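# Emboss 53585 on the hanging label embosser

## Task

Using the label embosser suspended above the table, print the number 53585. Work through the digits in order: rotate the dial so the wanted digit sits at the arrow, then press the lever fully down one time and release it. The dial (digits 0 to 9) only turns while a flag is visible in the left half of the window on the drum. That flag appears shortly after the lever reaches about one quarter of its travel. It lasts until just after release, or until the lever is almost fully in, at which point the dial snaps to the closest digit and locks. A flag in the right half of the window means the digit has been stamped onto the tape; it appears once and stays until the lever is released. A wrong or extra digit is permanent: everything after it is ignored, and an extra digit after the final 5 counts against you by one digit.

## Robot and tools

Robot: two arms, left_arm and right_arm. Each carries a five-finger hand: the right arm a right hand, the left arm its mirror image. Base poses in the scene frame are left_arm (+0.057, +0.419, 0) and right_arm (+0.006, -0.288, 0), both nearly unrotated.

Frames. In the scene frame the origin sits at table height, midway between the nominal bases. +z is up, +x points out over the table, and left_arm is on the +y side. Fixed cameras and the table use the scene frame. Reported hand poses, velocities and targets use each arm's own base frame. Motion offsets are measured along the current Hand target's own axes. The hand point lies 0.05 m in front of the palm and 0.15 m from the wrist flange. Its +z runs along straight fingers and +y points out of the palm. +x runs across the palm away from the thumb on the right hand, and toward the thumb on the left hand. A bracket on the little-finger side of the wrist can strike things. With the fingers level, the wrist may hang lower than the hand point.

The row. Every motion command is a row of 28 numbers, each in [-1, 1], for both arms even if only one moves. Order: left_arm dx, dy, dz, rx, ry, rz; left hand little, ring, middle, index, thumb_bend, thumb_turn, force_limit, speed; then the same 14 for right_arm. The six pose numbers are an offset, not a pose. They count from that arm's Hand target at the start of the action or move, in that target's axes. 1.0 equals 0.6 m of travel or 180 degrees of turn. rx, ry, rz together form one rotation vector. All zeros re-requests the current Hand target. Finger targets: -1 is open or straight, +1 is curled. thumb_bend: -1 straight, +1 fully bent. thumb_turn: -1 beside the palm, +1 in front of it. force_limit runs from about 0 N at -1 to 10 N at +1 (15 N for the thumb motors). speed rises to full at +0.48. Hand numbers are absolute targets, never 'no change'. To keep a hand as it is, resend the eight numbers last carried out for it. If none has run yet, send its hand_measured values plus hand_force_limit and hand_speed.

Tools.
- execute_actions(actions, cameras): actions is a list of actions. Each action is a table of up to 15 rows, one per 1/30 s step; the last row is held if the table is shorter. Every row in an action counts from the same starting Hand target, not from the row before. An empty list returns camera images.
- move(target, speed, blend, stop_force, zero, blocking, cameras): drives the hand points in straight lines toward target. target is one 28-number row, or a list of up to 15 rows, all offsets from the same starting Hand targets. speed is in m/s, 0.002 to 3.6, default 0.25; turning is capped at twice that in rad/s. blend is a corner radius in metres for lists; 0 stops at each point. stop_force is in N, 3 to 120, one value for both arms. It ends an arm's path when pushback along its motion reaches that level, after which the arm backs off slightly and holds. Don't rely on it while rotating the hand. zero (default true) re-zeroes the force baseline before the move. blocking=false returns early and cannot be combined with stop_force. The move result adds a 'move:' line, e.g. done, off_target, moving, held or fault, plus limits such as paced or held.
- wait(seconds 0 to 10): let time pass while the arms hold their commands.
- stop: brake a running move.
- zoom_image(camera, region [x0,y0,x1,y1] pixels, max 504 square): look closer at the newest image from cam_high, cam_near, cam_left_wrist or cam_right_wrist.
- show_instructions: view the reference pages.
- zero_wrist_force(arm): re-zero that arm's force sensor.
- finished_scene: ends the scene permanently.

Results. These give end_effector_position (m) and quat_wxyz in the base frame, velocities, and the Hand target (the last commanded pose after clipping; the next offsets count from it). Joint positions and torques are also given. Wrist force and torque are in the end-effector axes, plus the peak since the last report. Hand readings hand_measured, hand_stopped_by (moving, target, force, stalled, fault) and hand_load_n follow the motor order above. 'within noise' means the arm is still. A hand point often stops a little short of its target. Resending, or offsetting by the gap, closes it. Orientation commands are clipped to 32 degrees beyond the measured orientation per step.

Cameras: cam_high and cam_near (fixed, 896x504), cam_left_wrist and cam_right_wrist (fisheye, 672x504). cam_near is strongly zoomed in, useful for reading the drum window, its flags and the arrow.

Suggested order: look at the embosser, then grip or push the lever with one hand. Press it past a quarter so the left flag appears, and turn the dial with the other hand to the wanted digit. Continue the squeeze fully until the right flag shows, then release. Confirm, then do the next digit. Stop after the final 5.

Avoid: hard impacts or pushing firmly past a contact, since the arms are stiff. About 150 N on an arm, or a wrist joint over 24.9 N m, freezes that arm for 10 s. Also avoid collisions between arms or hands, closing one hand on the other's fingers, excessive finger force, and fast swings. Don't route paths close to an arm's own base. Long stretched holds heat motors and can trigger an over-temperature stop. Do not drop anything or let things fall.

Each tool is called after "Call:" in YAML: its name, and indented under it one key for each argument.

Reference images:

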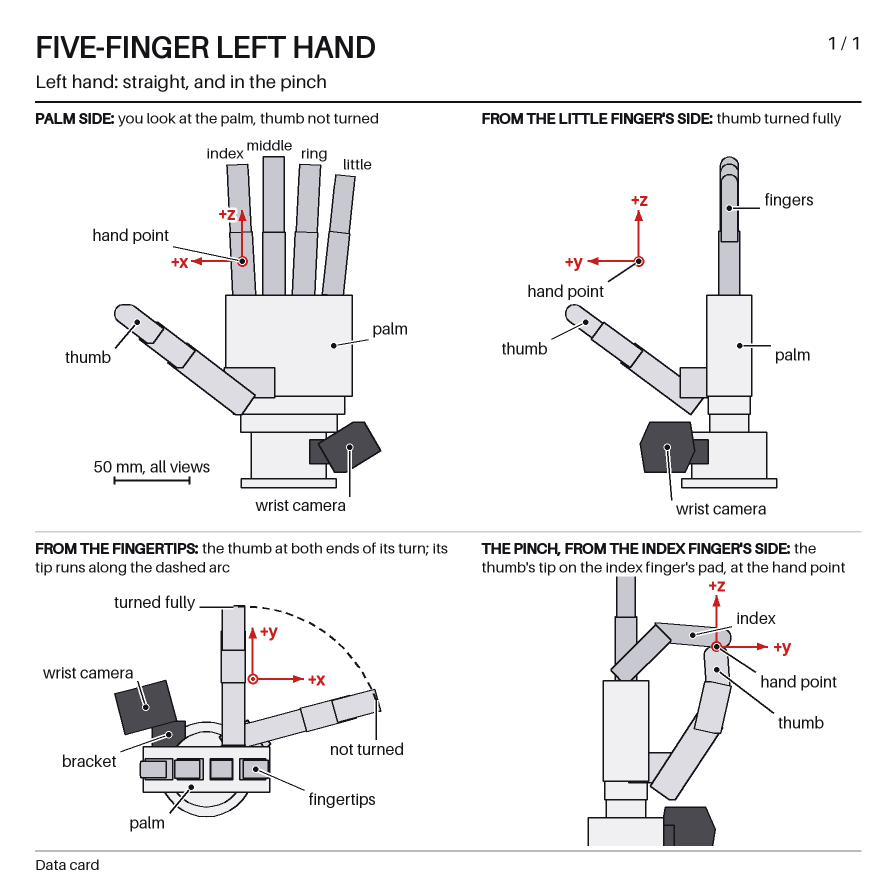

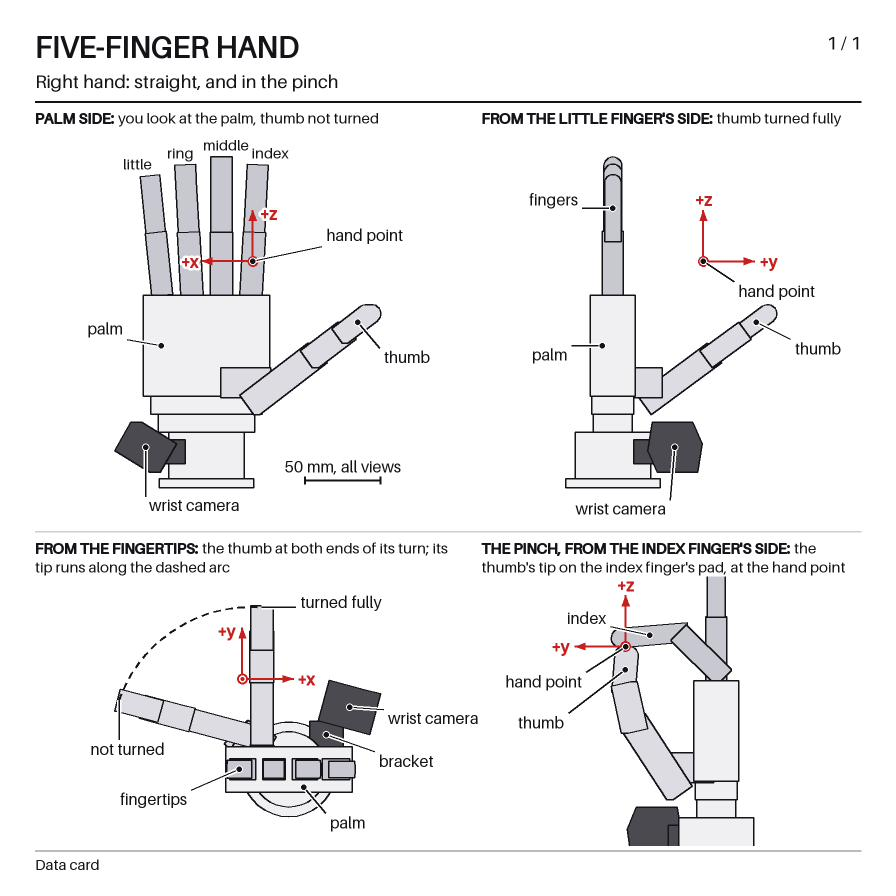

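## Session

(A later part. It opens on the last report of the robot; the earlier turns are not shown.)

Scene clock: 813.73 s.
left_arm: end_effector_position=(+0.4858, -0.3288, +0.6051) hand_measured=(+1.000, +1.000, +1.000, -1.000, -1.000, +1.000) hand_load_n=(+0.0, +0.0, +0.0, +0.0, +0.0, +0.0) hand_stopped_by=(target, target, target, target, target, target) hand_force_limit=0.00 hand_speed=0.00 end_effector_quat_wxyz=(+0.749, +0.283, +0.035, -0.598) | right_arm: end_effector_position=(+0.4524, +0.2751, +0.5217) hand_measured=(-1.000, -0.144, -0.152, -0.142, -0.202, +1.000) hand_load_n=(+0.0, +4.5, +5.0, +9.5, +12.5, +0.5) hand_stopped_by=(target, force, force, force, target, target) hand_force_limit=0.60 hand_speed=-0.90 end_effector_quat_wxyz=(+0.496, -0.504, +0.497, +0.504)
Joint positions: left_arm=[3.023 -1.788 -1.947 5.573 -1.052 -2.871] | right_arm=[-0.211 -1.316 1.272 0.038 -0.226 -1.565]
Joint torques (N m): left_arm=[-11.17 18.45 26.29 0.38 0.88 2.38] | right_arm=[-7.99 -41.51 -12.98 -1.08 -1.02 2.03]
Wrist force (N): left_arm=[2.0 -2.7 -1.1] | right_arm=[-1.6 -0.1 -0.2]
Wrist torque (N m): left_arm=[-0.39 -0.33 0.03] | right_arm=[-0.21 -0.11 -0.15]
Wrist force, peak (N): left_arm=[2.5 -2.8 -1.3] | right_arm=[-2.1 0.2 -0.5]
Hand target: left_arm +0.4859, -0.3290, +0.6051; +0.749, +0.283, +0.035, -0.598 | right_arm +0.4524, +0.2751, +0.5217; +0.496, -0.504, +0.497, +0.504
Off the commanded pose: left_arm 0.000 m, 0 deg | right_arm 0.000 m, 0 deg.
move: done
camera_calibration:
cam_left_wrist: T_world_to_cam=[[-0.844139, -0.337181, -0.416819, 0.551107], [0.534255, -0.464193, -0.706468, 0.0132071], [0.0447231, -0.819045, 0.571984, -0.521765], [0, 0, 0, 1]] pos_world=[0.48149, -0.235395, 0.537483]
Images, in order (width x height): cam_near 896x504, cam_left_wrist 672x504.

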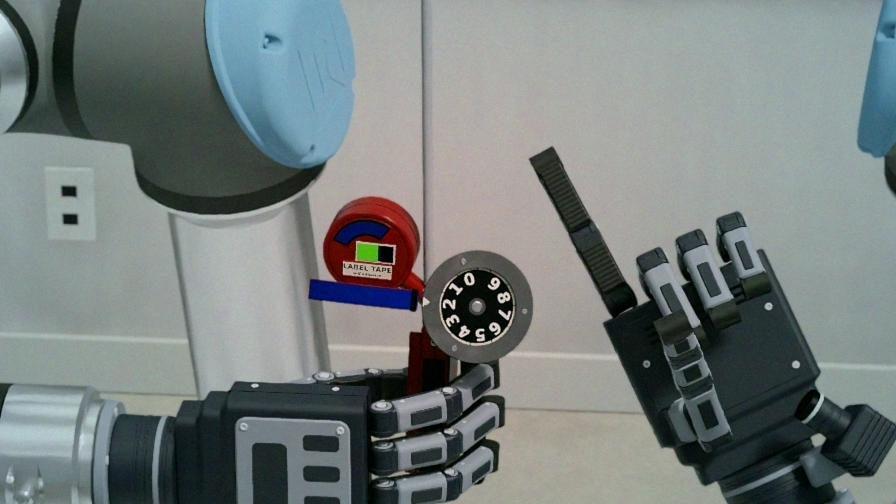

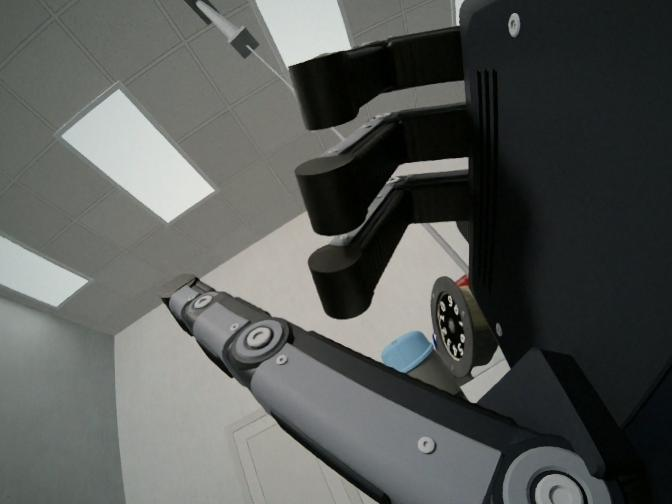

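Call:
move:
  target: [-0.0297,-0.0008,-0.0423,0,0.1944,0, 1,1,1,-1,-1,1,0,0, 0,0,0,0,0,0, -1,-0.06,-0.06,-0.06,-0.2,1,0.6,-0.9]
  speed: 0.12
  cameras: ["cam_near","cam_left_wrist","cam_right_wrist"]

Call:
zoom_image:
  camera: "cam_near"
  region: [400, 190, 650, 440]

Call:
zoom_image:
  camera: "cam_right_wrist"
  region: [200, 150, 400, 350]

Scene clock: 913.70 s.
left_arm: end_effector_position=(+0.4877, -0.3016, +0.5906) hand_measured=(+1.000, +1.000, +1.000, -1.000, -1.000, +1.000) hand_load_n=(+0.0, +0.0, +0.0, +0.0, +0.0, +0.0) hand_stopped_by=(target, target, target, target, target, target) hand_force_limit=0.00 hand_speed=0.00 end_effector_quat_wxyz=(+0.704, +0.449, +0.258, -0.485) | right_arm: end_effector_position=(+0.4524, +0.2751, +0.5217) hand_measured=(-1.000, -0.144, -0.152, -0.142, -0.202, +1.000) hand_load_n=(+0.0, +5.0, +5.5, +9.5, +12.0, +0.0) hand_stopped_by=(target, force, force, force, target, target) hand_force_limit=0.60 hand_speed=-0.90 end_effector_quat_wxyz=(+0.496, -0.504, +0.497, +0.504)
Joint positions: left_arm=[3.278 -1.498 -2.031 5.494 -0.525 -3.144] | right_arm=[-0.211 -1.316 1.272 0.038 -0.226 -1.565]
Joint torques (N m): left_arm=[10.73 28.24 28.58 3.6 0.37 -2.49] | right_arm=[-9.02 -41.67 -13.27 -1.05 -0.83 2.02]
Wrist force (N): left_arm=[1.5 -2.0 -1.3] | right_arm=[-1.8 0.1 -0.5]
Wrist torque (N m): left_arm=[-0.24 -0.23 0.05] | right_arm=[-0.16 -0.11 -0.14]
Wrist force, peak (N): left_arm=[2.1 -3.0 -1.3] | right_arm=[-2.1 0.0 -0.5]
Hand target: left_arm +0.4877, -0.3016, +0.5906; +0.704, +0.450, +0.258, -0.485 | right_arm +0.4524, +0.2751, +0.5217; +0.496, -0.504, +0.497, +0.504
Off the commanded pose: left_arm 0.000 m, 0 deg | right_arm 0.000 m, 0 deg.
move: done
camera_calibration:
cam_left_wrist: T_world_to_cam=[[-0.808675, -0.264444, -0.525465, 0.624562], [0.515703, 0.111055, -0.84954, 0.28163], [0.283011, -0.957985, 0.0465676, -0.339085], [0, 0, 0, 1]] pos_world=[0.455795, -0.190953, 0.583232]
cam_right_wrist: T_world_to_cam=[[-0.963591, -0.0136524, -0.267032, 0.578924], [-0.216851, -0.544356, 0.810341, -0.176834], [-0.156424, 0.838743, 0.521576, -0.323042], [0, 0, 0, 1]] pos_world=[0.468967, 0.182592, 0.466378]
Images, in order (width x height): cam_near 896x504, cam_left_wrist 672x504, cam_right_wrist 672x504.

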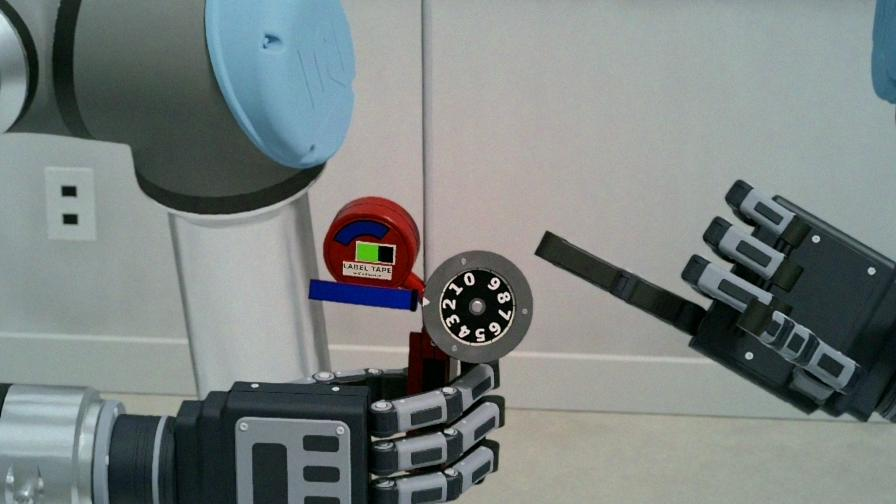

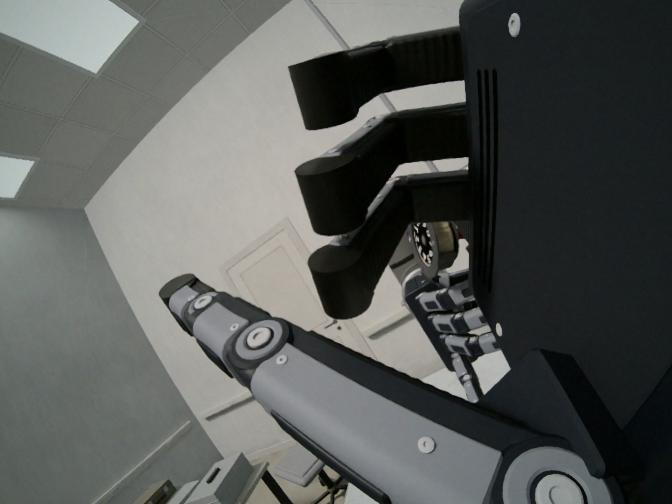

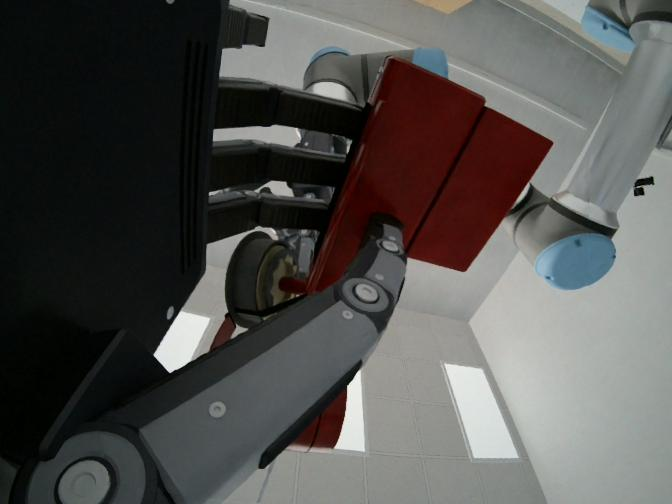

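Scaled by 2.016.

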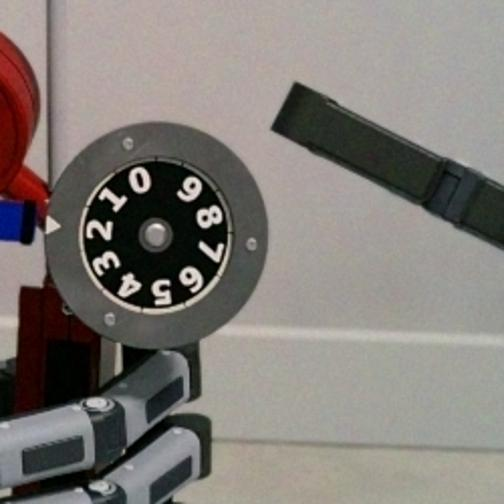

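Scaled by 2.520 from the camera's 672x504 image, which has a finer 960x720 frame.

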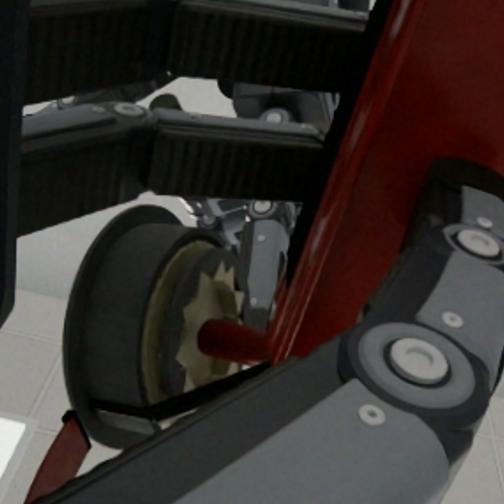

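Call:
zoom_image:
  camera: "cam_right_wrist"
  region: [220, 210, 330, 320]

Scaled by 4.582 from the camera's 672x504 image, which has a finer 960x720 frame.

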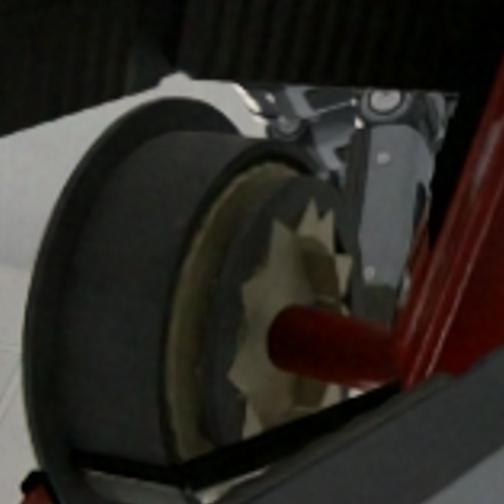

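Call:
move:
  target: [0,0.0142,0,0,0,0, 1,1,1,-1,-1,1,0,0, 0,0,0,0,0,0, -1,-0.06,-0.06,-0.06,-0.2,1,0.6,-0.9]
  speed: 0.06
  cameras: ["cam_near","cam_right_wrist"]

Call:
zoom_image:
  camera: "cam_right_wrist"
  region: [220, 210, 330, 320]

Scene clock: 968.77 s.
left_arm: end_effector_position=(+0.4954, -0.3005, +0.5938) hand_measured=(+1.000, +1.000, +1.000, -1.000, -1.000, +1.000) hand_load_n=(+0.0, +0.0, +0.0, +0.0, +0.0, +0.0) hand_stopped_by=(target, target, target, target, target, target) hand_force_limit=0.00 hand_speed=0.00 end_effector_quat_wxyz=(+0.704, +0.449, +0.258, -0.485) | right_arm: end_effector_position=(+0.4524, +0.2751, +0.5217) hand_measured=(-1.000, -0.144, -0.152, -0.142, -0.202, +1.000) hand_load_n=(+0.0, +4.5, +5.0, +9.5, +12.5, +0.0) hand_stopped_by=(target, force, force, force, target, target) hand_force_limit=0.60 hand_speed=-0.90 end_effector_quat_wxyz=(+0.496, -0.504, +0.497, +0.504)
Joint positions: left_arm=[3.279 -1.514 -2.007 5.487 -0.525 -3.145] | right_arm=[-0.211 -1.316 1.272 0.038 -0.226 -1.565]
Joint torques (N m): left_arm=[3.51 8.12 29.08 0.52 0.39 -0.45] | right_arm=[-8.99 -41.33 -14.01 -0.97 -0.78 1.98]
Wrist force (N): left_arm=[1.5 -2.0 -0.8] | right_arm=[-1.6 0.0 -0.4]
Wrist torque (N m): left_arm=[-0.27 -0.20 0.04] | right_arm=[-0.18 -0.08 -0.16]
Wrist force, peak (N): left_arm=[1.8 -2.1 -1.2] | right_arm=[-2.1 0.0 -0.4]
Hand target: left_arm +0.4955, -0.3006, +0.5939; +0.704, +0.450, +0.258, -0.485 | right_arm +0.4524, +0.2751, +0.5217; +0.496, -0.504, +0.497, +0.504
Off the commanded pose: left_arm 0.000 m, 0 deg | right_arm 0.000 m, 0 deg.
move: done
camera_calibration:
cam_right_wrist: T_world_to_cam=[[-0.963591, -0.0136524, -0.267032, 0.578924], [-0.216851, -0.544356, 0.810341, -0.176834], [-0.156424, 0.838743, 0.521576, -0.323042], [0, 0, 0, 1]] pos_world=[0.468967, 0.182592, 0.466378]
Images, in order (width x height): cam_near 896x504, cam_right_wrist 672x504.

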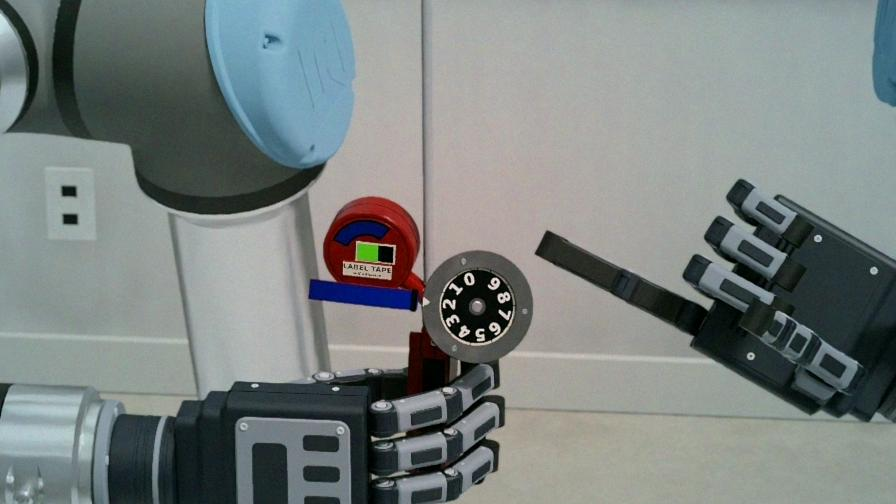

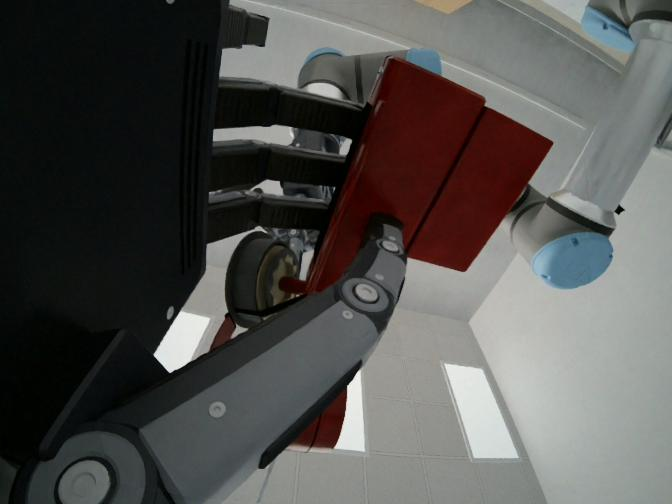

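Scaled by 4.582 from the camera's 672x504 image, which has a finer 960x720 frame.

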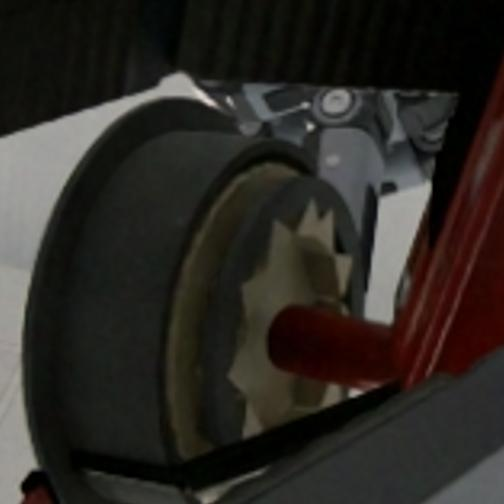

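Call:
move:
  target: [0.0392,0,0.0143,0,0,0, 1,1,1,-1,-1,1,0,0, 0,0,0,0,0,0, -1,-0.06,-0.06,-0.06,-0.2,1,0.6,-0.9]
  speed: 0.015
  stop_force: 4
  cameras: ["cam_near","cam_right_wrist"]

Call:
zoom_image:
  camera: "cam_near"
  region: [300, 190, 600, 440]

Scene clock: 984.90 s.
left_arm: end_effector_position=(+0.4995, -0.3090, +0.5870) hand_measured=(+1.000, +1.000, +1.000, -1.000, -1.000, +1.000) hand_load_n=(+0.0, +0.0, +0.0, -1.5, +0.0, +0.5) hand_stopped_by=(target, target, target, target, target, target) hand_force_limit=0.00 hand_speed=0.00 end_effector_quat_wxyz=(+0.704, +0.450, +0.258, -0.485) | right_arm: end_effector_position=(+0.4524, +0.2751, +0.5217) hand_measured=(-1.000, -0.144, -0.152, -0.142, -0.204, +1.000) hand_load_n=(+0.0, +4.5, +5.0, +8.5, +15.5, -0.5) hand_stopped_by=(target, force, force, force, target, target) hand_force_limit=0.60 hand_speed=-0.90 end_effector_quat_wxyz=(+0.496, -0.504, +0.497, +0.504)
Joint positions: left_arm=[3.258 -1.529 -2.004 5.465 -0.517 -3.106] | right_arm=[-0.211 -1.316 1.272 0.038 -0.226 -1.565]
Joint torques (N m): left_arm=[9.46 28.64 11.37 3.38 -2.05 -2.44] | right_arm=[-7.81 -41.53 -14.17 -1.02 -0.82 1.8]
Wrist force (N): left_arm=[-1.9 -0.4 -0.9] | right_arm=[0.7 0.0 -2.0]
Wrist torque (N m): left_arm=[-0.29 -0.40 -0.12] | right_arm=[-0.15 -0.11 -0.07]
Wrist force, peak (N): left_arm=[-3.8 0.2 -1.2] | right_arm=[3.4 -0.1 -3.1]
Hand target: left_arm +0.4995, -0.3090, +0.5870; +0.704, +0.450, +0.258, -0.485 (not the last commanded pose) | right_arm +0.4524, +0.2751, +0.5217; +0.496, -0.504, +0.497, +0.504
Off the commanded pose: left_arm 0.013 m, 0 deg | right_arm 0.000 m, 0 deg.
move: contact (left_arm)
camera_calibration:
cam_right_wrist: T_world_to_cam=[[-0.963591, -0.0136524, -0.267032, 0.578924], [-0.216851, -0.544356, 0.810341, -0.176834], [-0.156424, 0.838743, 0.521576, -0.323042], [0, 0, 0, 1]] pos_world=[0.468967, 0.182592, 0.466378]
Images, in order (width x height): cam_near 896x504, cam_right_wrist 672x504.

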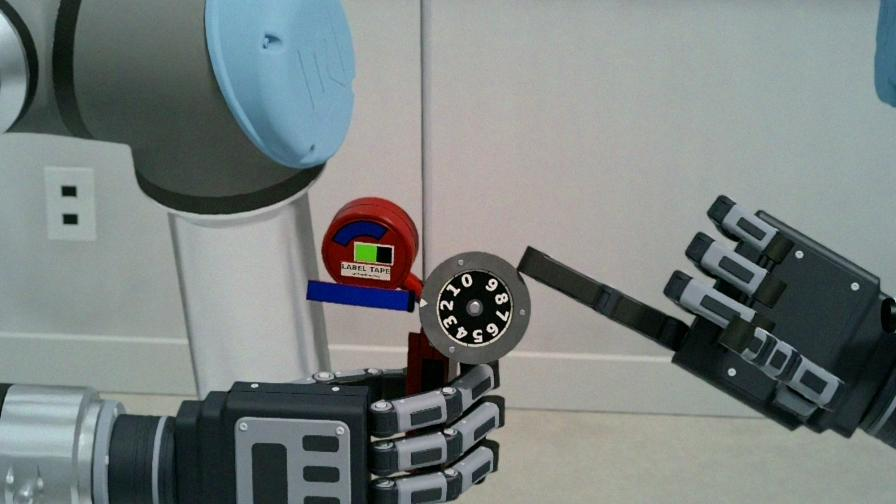

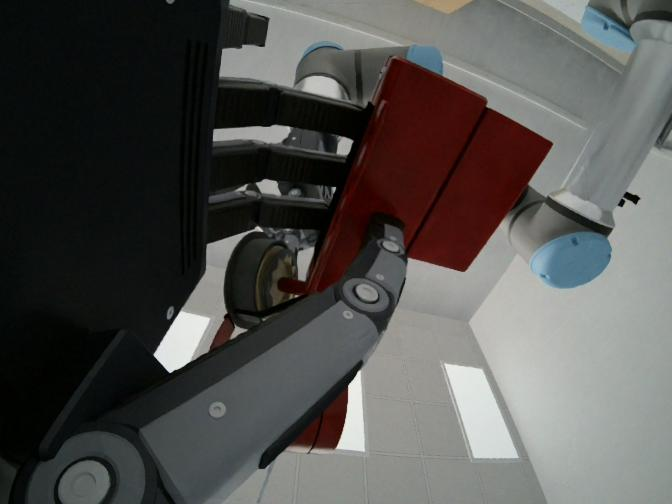

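Scaled by 1.680.

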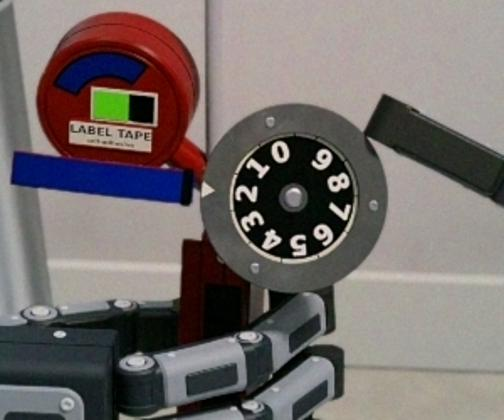

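Call:
move:
  target:
    - [-0.0063,0,-0.0023,0,0,0, 1,1,1,-1,-1,1,0,0, 0,0,0,0,0,0, -1,-0.06,-0.06,-0.06,-0.2,1,0.6,-0.9]
    - [-0.0063,-0.0083,-0.0023,0,0,0, 1,1,1,-1,-1,1,0,0, 0,0,0,0,0,0, -1,-0.06,-0.06,-0.06,-0.2,1,0.6,-0.9]
  speed: 0.05
  cameras: []

Call:
move:
  target: [0.0251,0,0.0091,0,0,0, 1,1,1,-1,-1,1,0,0, 0,0,0,0,0,0, -1,-0.06,-0.06,-0.06,-0.2,1,0.6,-0.9]
  speed: 0.015
  stop_force: 4
  cameras: ["cam_near","cam_right_wrist"]

Call:
zoom_image:
  camera: "cam_near"
  region: [300, 190, 600, 440]

Scene clock: 996.97 s.
left_arm: end_effector_position=(+0.4937, -0.3067, +0.5875) hand_measured=(+1.000, +1.000, +1.000, -1.000, -1.000, +1.000) hand_load_n=(+0.0, +0.0, +0.0, -0.5, +0.0, +0.0) hand_stopped_by=(target, target, target, target, target, target) hand_force_limit=0.00 hand_speed=0.00 end_effector_quat_wxyz=(+0.704, +0.450, +0.258, -0.485) | right_arm: end_effector_position=(+0.4524, +0.2751, +0.5217) hand_measured=(-1.000, -0.144, -0.152, -0.142, -0.204, +1.000) hand_load_n=(-0.5, +4.5, +5.5, +9.5, +12.5, +0.0) hand_stopped_by=(target, force, force, force, target, target) hand_force_limit=0.60 hand_speed=-0.90 end_effector_quat_wxyz=(+0.496, -0.504, +0.497, +0.504)
Joint positions: left_arm=[3.265 -1.515 -2.019 5.477 -0.52 -3.119] | right_arm=[-0.211 -1.316 1.272 0.038 -0.226 -1.565]
Joint torques (N m): left_arm=[9.82 28.09 13.09 3.47 -2.73 -2.35] | right_arm=[-8.71 -41.28 -13.87 -0.9 -0.7 1.84]
Wrist force (N): left_arm=[1.6 -2.0 -1.1] | right_arm=[-1.5 -0.1 -0.5]
Wrist torque (N m): left_arm=[-0.25 -0.22 0.05] | right_arm=[-0.18 -0.10 -0.15]
Wrist force, peak (N): left_arm=[1.7 -2.1 -1.1] | right_arm=[2.0 -0.2 -2.2]
Hand target: left_arm +0.4935, -0.3067, +0.5874; +0.704, +0.450, +0.258, -0.485 | right_arm +0.4524, +0.2751, +0.5217; +0.496, -0.504, +0.497, +0.504
Off the commanded pose: left_arm 0.000 m, 0 deg | right_arm 0.000 m, 0 deg.
move: done
No camera images: "cameras" was empty.

Scene clock: 999.03 s.
left_arm: end_effector_position=(+0.4982, -0.3165, +0.5794) hand_measured=(+1.000, +1.000, +1.000, -1.000, -1.000, +1.000) hand_load_n=(+0.0, +0.0, +0.0, -2.0, +0.0, +0.0) hand_stopped_by=(target, target, target, target, target, target) hand_force_limit=0.00 hand_speed=0.00 end_effector_quat_wxyz=(+0.704, +0.450, +0.258, -0.485) | right_arm: end_effector_position=(+0.4524, +0.2751, +0.5217) hand_measured=(-1.000, -0.144, -0.152, -0.142, -0.204, +1.000) hand_load_n=(+0.0, +5.0, +5.5, +7.0, +15.5, -3.0) hand_stopped_by=(target, force, force, force, target, target) hand_force_limit=0.60 hand_speed=-0.90 end_effector_quat_wxyz=(+0.496, -0.504, +0.497, +0.504)
Joint positions: left_arm=[3.241 -1.532 -2.015 5.452 -0.512 -3.075] | right_arm=[-0.211 -1.316 1.272 0.038 -0.226 -1.565]
Joint torques (N m): left_arm=[10.07 28.73 11.79 3.84 -2.44 -2.49] | right_arm=[-9.45 -41.81 -14.54 -0.88 -0.62 1.8]
Wrist force (N): left_arm=[-0.5 -0.3 -2.6] | right_arm=[-0.1 0.9 -2.7]
Wrist torque (N m): left_arm=[-0.20 -0.31 -0.07] | right_arm=[-0.12 -0.19 -0.13]
Wrist force, peak (N): left_arm=[0.8 -4.7 -1.9] | right_arm=[2.0 0.7 -3.8]
Hand target: left_arm +0.4982, -0.3165, +0.5794; +0.704, +0.450, +0.258, -0.485 (not the last commanded pose) | right_arm +0.4524, +0.2751, +0.5217; +0.496, -0.504, +0.497, +0.504
Off the commanded pose: left_arm 0.003 m, 0 deg | right_arm 0.000 m, 0 deg.
move: contact (left_arm)
camera_calibration:
cam_right_wrist: T_world_to_cam=[[-0.963591, -0.0136524, -0.267032, 0.578924], [-0.216851, -0.544356, 0.810341, -0.176834], [-0.156424, 0.838743, 0.521576, -0.323042], [0, 0, 0, 1]] pos_world=[0.468967, 0.182592, 0.466378]
Images, in order (width x height): cam_near 896x504, cam_right_wrist 672x504.

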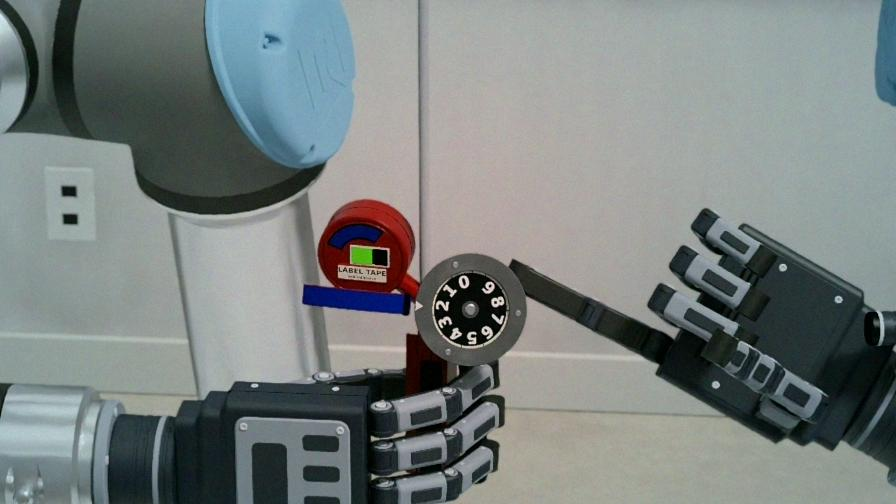

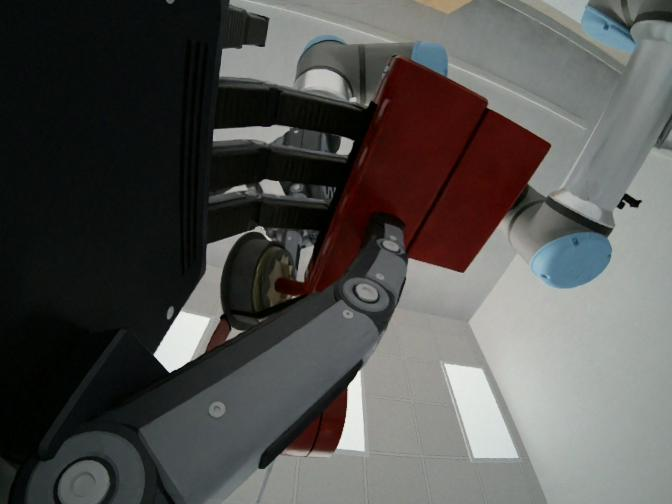

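Scaled by 1.680.

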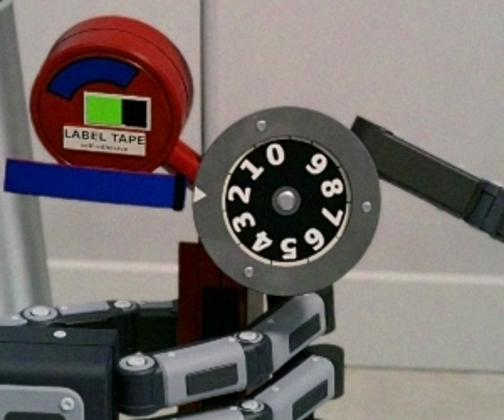

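Call:
execute_actions:
  actions: []
  cameras: ["cam_near","cam_left_wrist"]

Call:
zoom_image:
  camera: "cam_near"
  region: [330, 190, 600, 400]

Scene clock: 1022.57 s.
left_arm: end_effector_position=(+0.4982, -0.3165, +0.5794) hand_measured=(+1.000, +1.000, +1.000, -1.000, -1.000, +1.000) hand_load_n=(-0.5, +0.0, +0.0, -1.5, +0.0, +0.0) hand_stopped_by=(target, target, target, target, target, target) hand_force_limit=0.00 hand_speed=0.00 end_effector_quat_wxyz=(+0.704, +0.450, +0.258, -0.485) | right_arm: end_effector_position=(+0.4524, +0.2751, +0.5217) hand_measured=(-1.000, -0.144, -0.152, -0.142, -0.204, +1.000) hand_load_n=(+0.5, +5.0, +5.5, +7.0, +16.0, -2.5) hand_stopped_by=(target, force, force, force, target, target) hand_force_limit=0.60 hand_speed=-0.90 end_effector_quat_wxyz=(+0.496, -0.504, +0.497, +0.504)
Joint positions: left_arm=[3.241 -1.532 -2.015 5.452 -0.512 -3.075] | right_arm=[-0.211 -1.316 1.272 0.038 -0.226 -1.565]
Joint velocities: within noise
Joint torques (N m): left_arm=[9.48 28.98 11.58 3.68 -2.41 -2.47] | right_arm=[-8.04 -40.87 -13.96 -0.87 -0.72 1.84]
Wrist force (N): left_arm=[-0.9 -0.1 -2.2] | right_arm=[-0.8 0.9 -2.5]
Wrist torque (N m): left_arm=[-0.20 -0.32 -0.07] | right_arm=[-0.14 -0.20 -0.13]
Wrist force, peak (N): left_arm=[-0.2 -0.3 -3.1] | right_arm=[-0.5 1.0 -3.0]
Hand target: left_arm +0.4982, -0.3165, +0.5794; +0.704, +0.450, +0.258, -0.485 (not the last commanded pose) | right_arm +0.4524, +0.2751, +0.5217; +0.496, -0.504, +0.497, +0.504
Off the commanded pose: left_arm 0.003 m, 0 deg | right_arm 0.000 m, 0 deg.
camera_calibration:
cam_left_wrist: T_world_to_cam=[[-0.808653, -0.264171, -0.525637, 0.623505], [0.5158, 0.111287, -0.84945, 0.268339], [0.282896, -0.958034, 0.0462667, -0.355626], [0, 0, 0, 1]] pos_world=[0.466395, -0.205852, 0.572132]
Images, in order (width x height): cam_near 896x504, cam_left_wrist 672x504.

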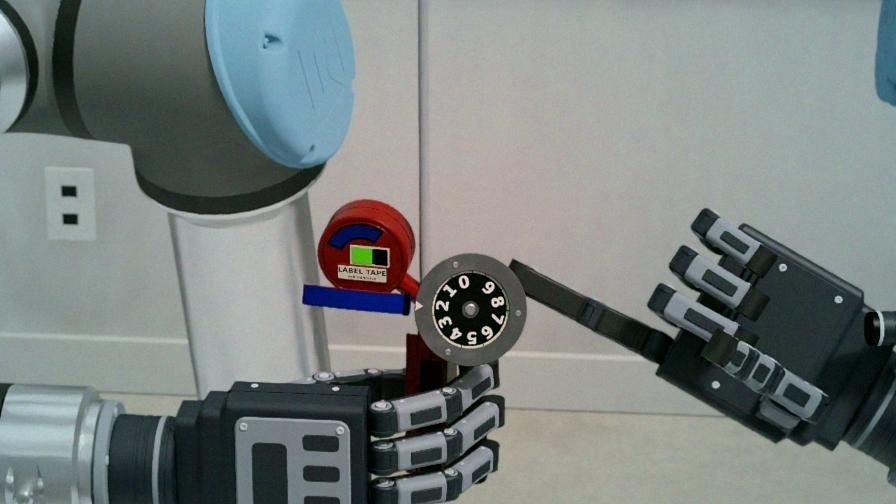

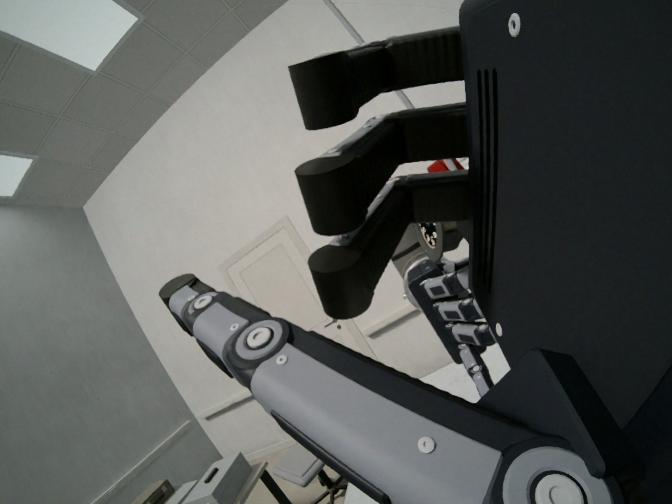

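Scaled by 1.867.

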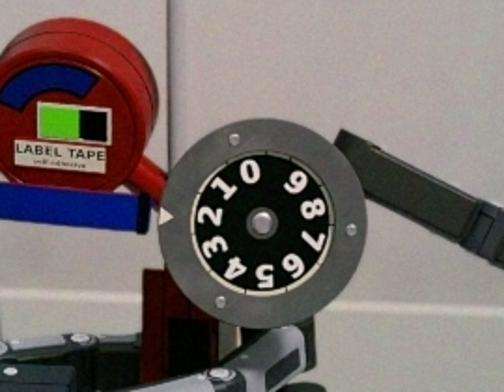

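Call:
move:
  target:
    - [0.00233,-0.0025,0.00083,0,0,0,1,1,1,-1,-1,1,0,0, 0,0,0,0,0,0,-1,-0.06,-0.06,-0.06,-0.2,1,0.6,-0.9]
    - [0.00757,-0.0025,-0.00818,0,0,0,1,1,1,-1,-1,1,0,0, 0,0,0,0,0,0,-1,-0.06,-0.06,-0.06,-0.2,1,0.6,-0.9]
    - [0.01553,-0.0025,-0.01487,0,0,0,1,1,1,-1,-1,1,0,0, 0,0,0,0,0,0,-1,-0.06,-0.06,-0.06,-0.2,1,0.6,-0.9]
  speed: 0.02
  stop_force: 18
  blend: 0.002
  cameras: ["cam_near"]

Call:
zoom_image:
  camera: "cam_near"
  region: [330, 190, 600, 400]

Scene clock: 1050.73 s.
left_arm: end_effector_position=(+0.5012, -0.3130, +0.5672) hand_measured=(+1.000, +1.000, +1.000, -1.000, -1.000, +1.000) hand_load_n=(+0.0, +0.0, +0.0, +0.0, +0.0, +0.0) hand_stopped_by=(target, target, target, target, target, target) hand_force_limit=0.00 hand_speed=0.00 end_effector_quat_wxyz=(+0.704, +0.450, +0.258, -0.485) | right_arm: end_effector_position=(+0.4524, +0.2751, +0.5217) hand_measured=(-1.000, -0.144, -0.152, -0.142, -0.204, +1.000) hand_load_n=(+0.0, +4.0, +6.0, +8.5, +16.5, -1.5) hand_stopped_by=(target, force, force, force, target, target) hand_force_limit=0.60 hand_speed=-0.90 end_effector_quat_wxyz=(+0.496, -0.504, +0.497, +0.504)
Joint positions: left_arm=[3.249 -1.553 -2.032 5.502 -0.514 -3.089] | right_arm=[-0.211 -1.316 1.272 0.038 -0.226 -1.565]
Joint torques (N m): left_arm=[9.79 9.62 12.39 3.34 -2.6 -2.39] | right_arm=[-8.86 -40.45 -14.35 -0.89 -0.62 1.8]
Wrist force (N): left_arm=[-0.1 -2.9 -2.5] | right_arm=[-1.2 -1.3 -2.6]
Wrist torque (N m): left_arm=[-0.16 -0.30 -0.05] | right_arm=[-0.12 -0.21 -0.08]
Wrist force, peak (N): left_arm=[-3.0 1.3 -3.4] | right_arm=[2.4 1.3 -4.4]
Hand target: left_arm +0.5012, -0.3130, +0.5672; +0.704, +0.450, +0.258, -0.485 | right_arm +0.4524, +0.2751, +0.5217; +0.496, -0.504, +0.497, +0.504
Off the commanded pose: left_arm 0.000 m, 0 deg | right_arm 0.000 m, 0 deg.
move: done; blend cut to 0.0011 m at target 1
Images, in order (width x height): cam_near 896x504.

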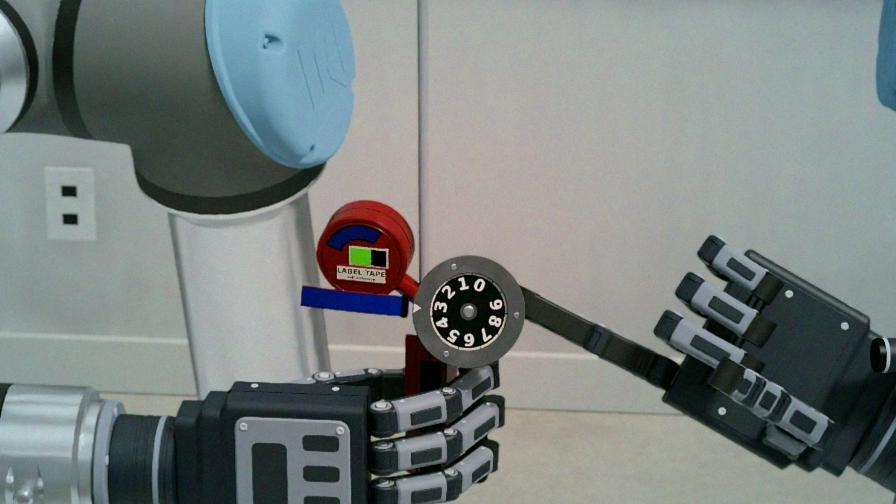

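Scaled by 1.867.

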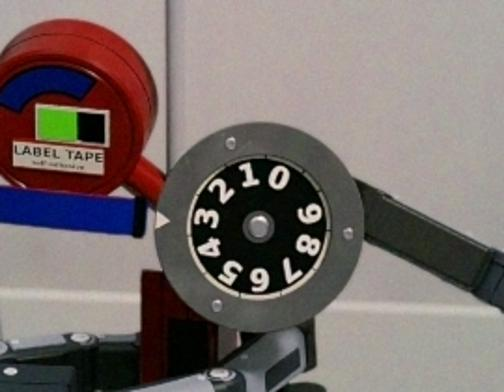

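Call:
move:
  target:
    - [-0.00642,0,-0.01112,0,0,0,1,1,1,-1,-1,1,0,0, 0,0,0,0,0,0,-1,-0.06,-0.06,-0.06,-0.2,1,0.6,-0.9]
    - [-0.02337,-0.0017,0.00887,0,0,0,1,1,1,-1,-1,1,0,0, 0,0,0,0,0,0,-1,-0.06,-0.06,-0.06,-0.2,1,0.6,-0.9]
    - [-0.02532,-0.0017,0.03213,0,0,0,1,1,1,-1,-1,1,0,0, 0,0,0,0,0,0,-1,-0.06,-0.06,-0.06,-0.2,1,0.6,-0.9]
  speed: 0.06
  blend: 0.003
  cameras: ["cam_near"]

Call:
zoom_image:
  camera: "cam_near"
  region: [330, 190, 600, 400]

Scene clock: 1080.20 s.
left_arm: end_effector_position=(+0.4928, -0.3233, +0.5879) hand_measured=(+1.000, +1.000, +1.000, -1.000, -1.000, +1.000) hand_load_n=(+0.0, +0.0, +0.0, +0.0, +0.0, +0.5) hand_stopped_by=(target, target, target, target, target, target) hand_force_limit=0.00 hand_speed=0.00 end_effector_quat_wxyz=(+0.704, +0.450, +0.258, -0.485) | right_arm: end_effector_position=(+0.4524, +0.2751, +0.5217) hand_measured=(-1.000, -0.144, -0.152, -0.142, -0.204, +1.000) hand_load_n=(+0.0, +2.5, +6.0, +10.5, +13.0, -1.0) hand_stopped_by=(target, force, force, force, target, target) hand_force_limit=0.60 hand_speed=-0.90 end_effector_quat_wxyz=(+0.496, -0.504, +0.497, +0.504)
Joint positions: left_arm=[3.227 -1.51 -2.006 5.397 -0.507 -3.047] | right_arm=[-0.211 -1.316 1.272 0.038 -0.226 -1.565]
Joint torques (N m): left_arm=[-11.79 29.76 29.15 0.39 0.59 2.14] | right_arm=[-8.42 -41.04 -14.38 -0.91 -0.61 1.81]
Wrist force (N): left_arm=[1.7 -2.3 -1.0] | right_arm=[-1.4 0.0 -0.7]
Wrist torque (N m): left_arm=[-0.29 -0.23 -0.05] | right_arm=[-0.16 -0.08 -0.14]
Wrist force, peak (N): left_arm=[0.5 -3.1 -3.1] | right_arm=[-2.0 -1.3 -2.6]
Hand target: left_arm +0.4928, -0.3233, +0.5879; +0.704, +0.450, +0.258, -0.485 | right_arm +0.4524, +0.2751, +0.5217; +0.496, -0.504, +0.497, +0.504
Off the commanded pose: left_arm 0.000 m, 0 deg | right_arm 0.000 m, 0 deg.
move: done
Images, in order (width x height): cam_near 896x504.

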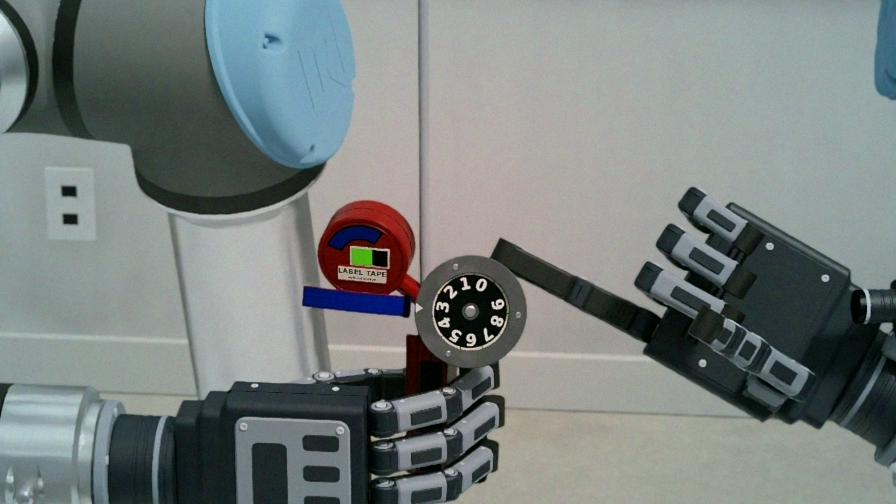

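Scaled by 1.867.

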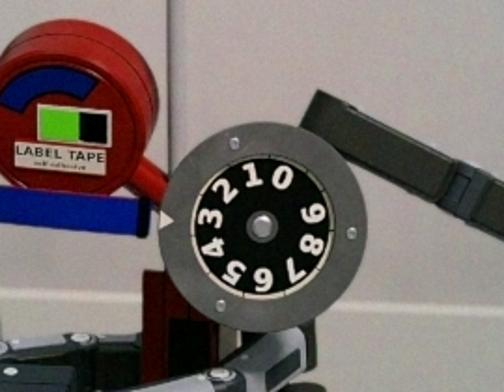

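Call:
move:
  target:
    - [0.01395,0,-0.00248,0,0,0,1,1,1,-1,-1,1,0,0, 0,0,0,0,0,0,-1,-0.06,-0.06,-0.06,-0.2,1,0.6,-0.9]
    - [0.01355,0,-0.01052,0,0,0,1,1,1,-1,-1,1,0,0, 0,0,0,0,0,0,-1,-0.06,-0.06,-0.06,-0.2,1,0.6,-0.9]
    - [0.01532,0,-0.01847,0,0,0,1,1,1,-1,-1,1,0,0, 0,0,0,0,0,0,-1,-0.06,-0.06,-0.06,-0.2,1,0.6,-0.9]
    - [0.01907,0,-0.02563,0,0,0,1,1,1,-1,-1,1,0,0, 0,0,0,0,0,0,-1,-0.06,-0.06,-0.06,-0.2,1,0.6,-0.9]
    - [0.02453,0,-0.03148,0,0,0,1,1,1,-1,-1,1,0,0, 0,0,0,0,0,0,-1,-0.06,-0.06,-0.06,-0.2,1,0.6,-0.9]
    - [0.02667,0,-0.03312,0,0,0,1,1,1,-1,-1,1,0,0, 0,0,0,0,0,0,-1,-0.06,-0.06,-0.06,-0.2,1,0.6,-0.9]
  speed: 0.025
  stop_force: 18
  blend: 0.001
  cameras: ["cam_near"]

Call:
zoom_image:
  camera: "cam_near"
  region: [330, 190, 600, 400]

Scene clock: 1102.53 s.
left_arm: end_effector_position=(+0.5006, -0.3130, +0.5659) hand_measured=(+1.000, +1.000, +1.000, -1.000, -1.000, +1.000) hand_load_n=(+0.0, +0.0, +0.5, +0.0, +0.0, +0.0) hand_stopped_by=(target, target, target, target, target, target) hand_force_limit=0.00 hand_speed=0.00 end_effector_quat_wxyz=(+0.704, +0.450, +0.258, -0.485) | right_arm: end_effector_position=(+0.4524, +0.2751, +0.5217) hand_measured=(-1.000, -0.144, -0.152, -0.142, -0.204, +1.000) hand_load_n=(+0.0, +1.5, +7.0, +10.5, +13.5, -1.5) hand_stopped_by=(target, force, force, force, target, target) hand_force_limit=0.60 hand_speed=-0.90 end_effector_quat_wxyz=(+0.496, -0.504, +0.497, +0.504)
Joint positions: left_arm=[3.249 -1.553 -2.035 5.506 -0.514 -3.089] | right_arm=[-0.211 -1.316 1.272 0.038 -0.226 -1.565]
Joint torques (N m): left_arm=[10.38 9.87 13.16 3.55 -2.81 -2.29] | right_arm=[-7.81 -40.7 -14.92 -0.71 -0.52 1.65]
Wrist force (N): left_arm=[1.5 -1.9 -1.1] | right_arm=[-1.4 -0.1 -0.4]
Wrist torque (N m): left_arm=[-0.24 -0.21 0.04] | right_arm=[-0.20 -0.11 -0.14]
Wrist force, peak (N): left_arm=[-5.1 2.1 -1.0] | right_arm=[5.4 0.7 -3.5]
Hand target: left_arm +0.5006, -0.3130, +0.5659; +0.704, +0.450, +0.258, -0.485 | right_arm +0.4524, +0.2751, +0.5217; +0.496, -0.504, +0.497, +0.504
Off the commanded pose: left_arm 0.000 m, 0 deg | right_arm 0.000 m, 0 deg.
move: done; blend cut to 0.0008 m at target 5
Images, in order (width x height): cam_near 896x504.

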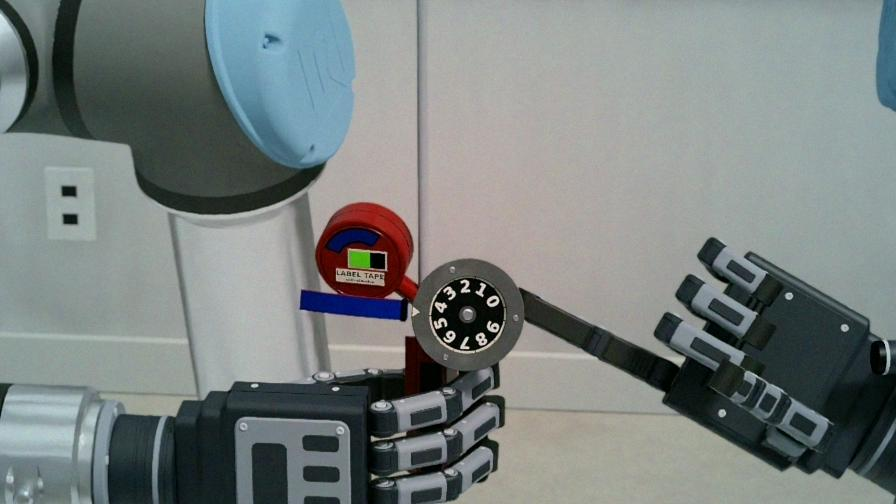

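Scaled by 1.867.

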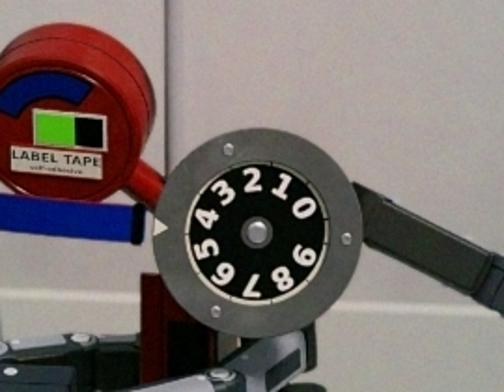

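Call:
move:
  target:
    - [-0.00778,0,-0.01013,0,0,0,1,1,1,-1,-1,1,0,0, 0,0,0,0,0,0,-1,-0.06,-0.06,-0.06,-0.2,1,0.6,-0.9]
    - [-0.02473,0,0.00985,0,0,0,1,1,1,-1,-1,1,0,0, 0,0,0,0,0,0,-1,-0.06,-0.06,-0.06,-0.2,1,0.6,-0.9]
    - [-0.01137,0,0.01465,0,0,0,1,1,1,-1,-1,1,0,0, 0,0,0,0,0,0,-1,-0.06,-0.06,-0.06,-0.2,1,0.6,-0.9]
    - [-0.00762,0,0.00748,0,0,0,1,1,1,-1,-1,1,0,0, 0,0,0,0,0,0,-1,-0.06,-0.06,-0.06,-0.2,1,0.6,-0.9]
    - [-0.00337,0,0.00272,0,0,0,1,1,1,-1,-1,1,0,0, 0,0,0,0,0,0,-1,-0.06,-0.06,-0.06,-0.2,1,0.6,-0.9]
  speed: [0.05, 0.06, 0.03, 0.025, 0.025]
  stop_force: 18
  blend: [0.002,0.002,0.0005,0.001,0]
  cameras: ["cam_near"]

Call:
zoom_image:
  camera: "cam_near"
  region: [330, 190, 600, 400]

Scene clock: 1119.53 s.
left_arm: end_effector_position=(+0.4997, -0.3135, +0.5683) hand_measured=(+1.000, +1.000, +1.000, -1.000, -1.000, +1.000) hand_load_n=(+0.0, +0.0, +0.0, +0.0, +0.0, +0.0) hand_stopped_by=(target, target, target, target, target, target) hand_force_limit=0.00 hand_speed=0.00 end_effector_quat_wxyz=(+0.704, +0.450, +0.258, -0.485) | right_arm: end_effector_position=(+0.4524, +0.2751, +0.5217) hand_measured=(-1.000, -0.144, -0.152, -0.142, -0.204, +1.000) hand_load_n=(+0.0, +1.5, +7.5, +10.5, +13.5, -1.0) hand_stopped_by=(target, force, force, force, target, target) hand_force_limit=0.60 hand_speed=-0.90 end_effector_quat_wxyz=(+0.496, -0.504, +0.497, +0.504)
Joint positions: left_arm=[3.248 -1.548 -2.033 5.497 -0.514 -3.087] | right_arm=[-0.211 -1.316 1.272 0.038 -0.226 -1.565]
Joint torques (N m): left_arm=[10.87 9.02 12.02 3.57 -2.74 -2.35] | right_arm=[-8.55 -41.02 -14.66 -0.79 -0.53 1.68]
Wrist force (N): left_arm=[1.6 -2.1 -1.3] | right_arm=[-1.5 0.1 -0.4]
Wrist torque (N m): left_arm=[-0.26 -0.23 0.06] | right_arm=[-0.17 -0.11 -0.13]
Wrist force, peak (N): left_arm=[1.9 -2.2 -1.4] | right_arm=[-2.1 0.0 -0.4]
Hand target: left_arm +0.4997, -0.3135, +0.5683; +0.704, +0.450, +0.258, -0.485 | right_arm +0.4524, +0.2751, +0.5217; +0.496, -0.504, +0.497, +0.504
Off the commanded pose: left_arm 0.000 m, 0 deg | right_arm 0.000 m, 0 deg.
move: done
Images, in order (width x height): cam_near 896x504.

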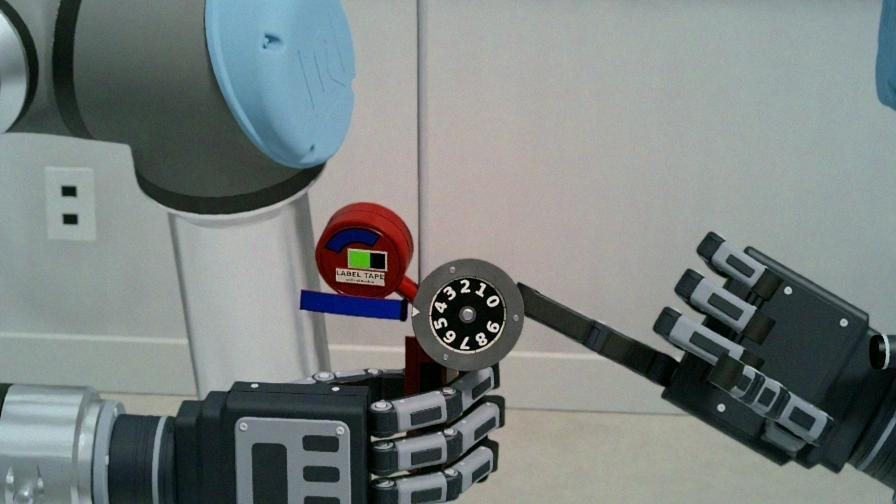

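Scaled by 1.867.

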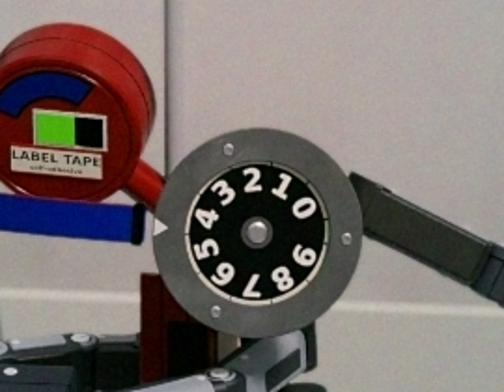

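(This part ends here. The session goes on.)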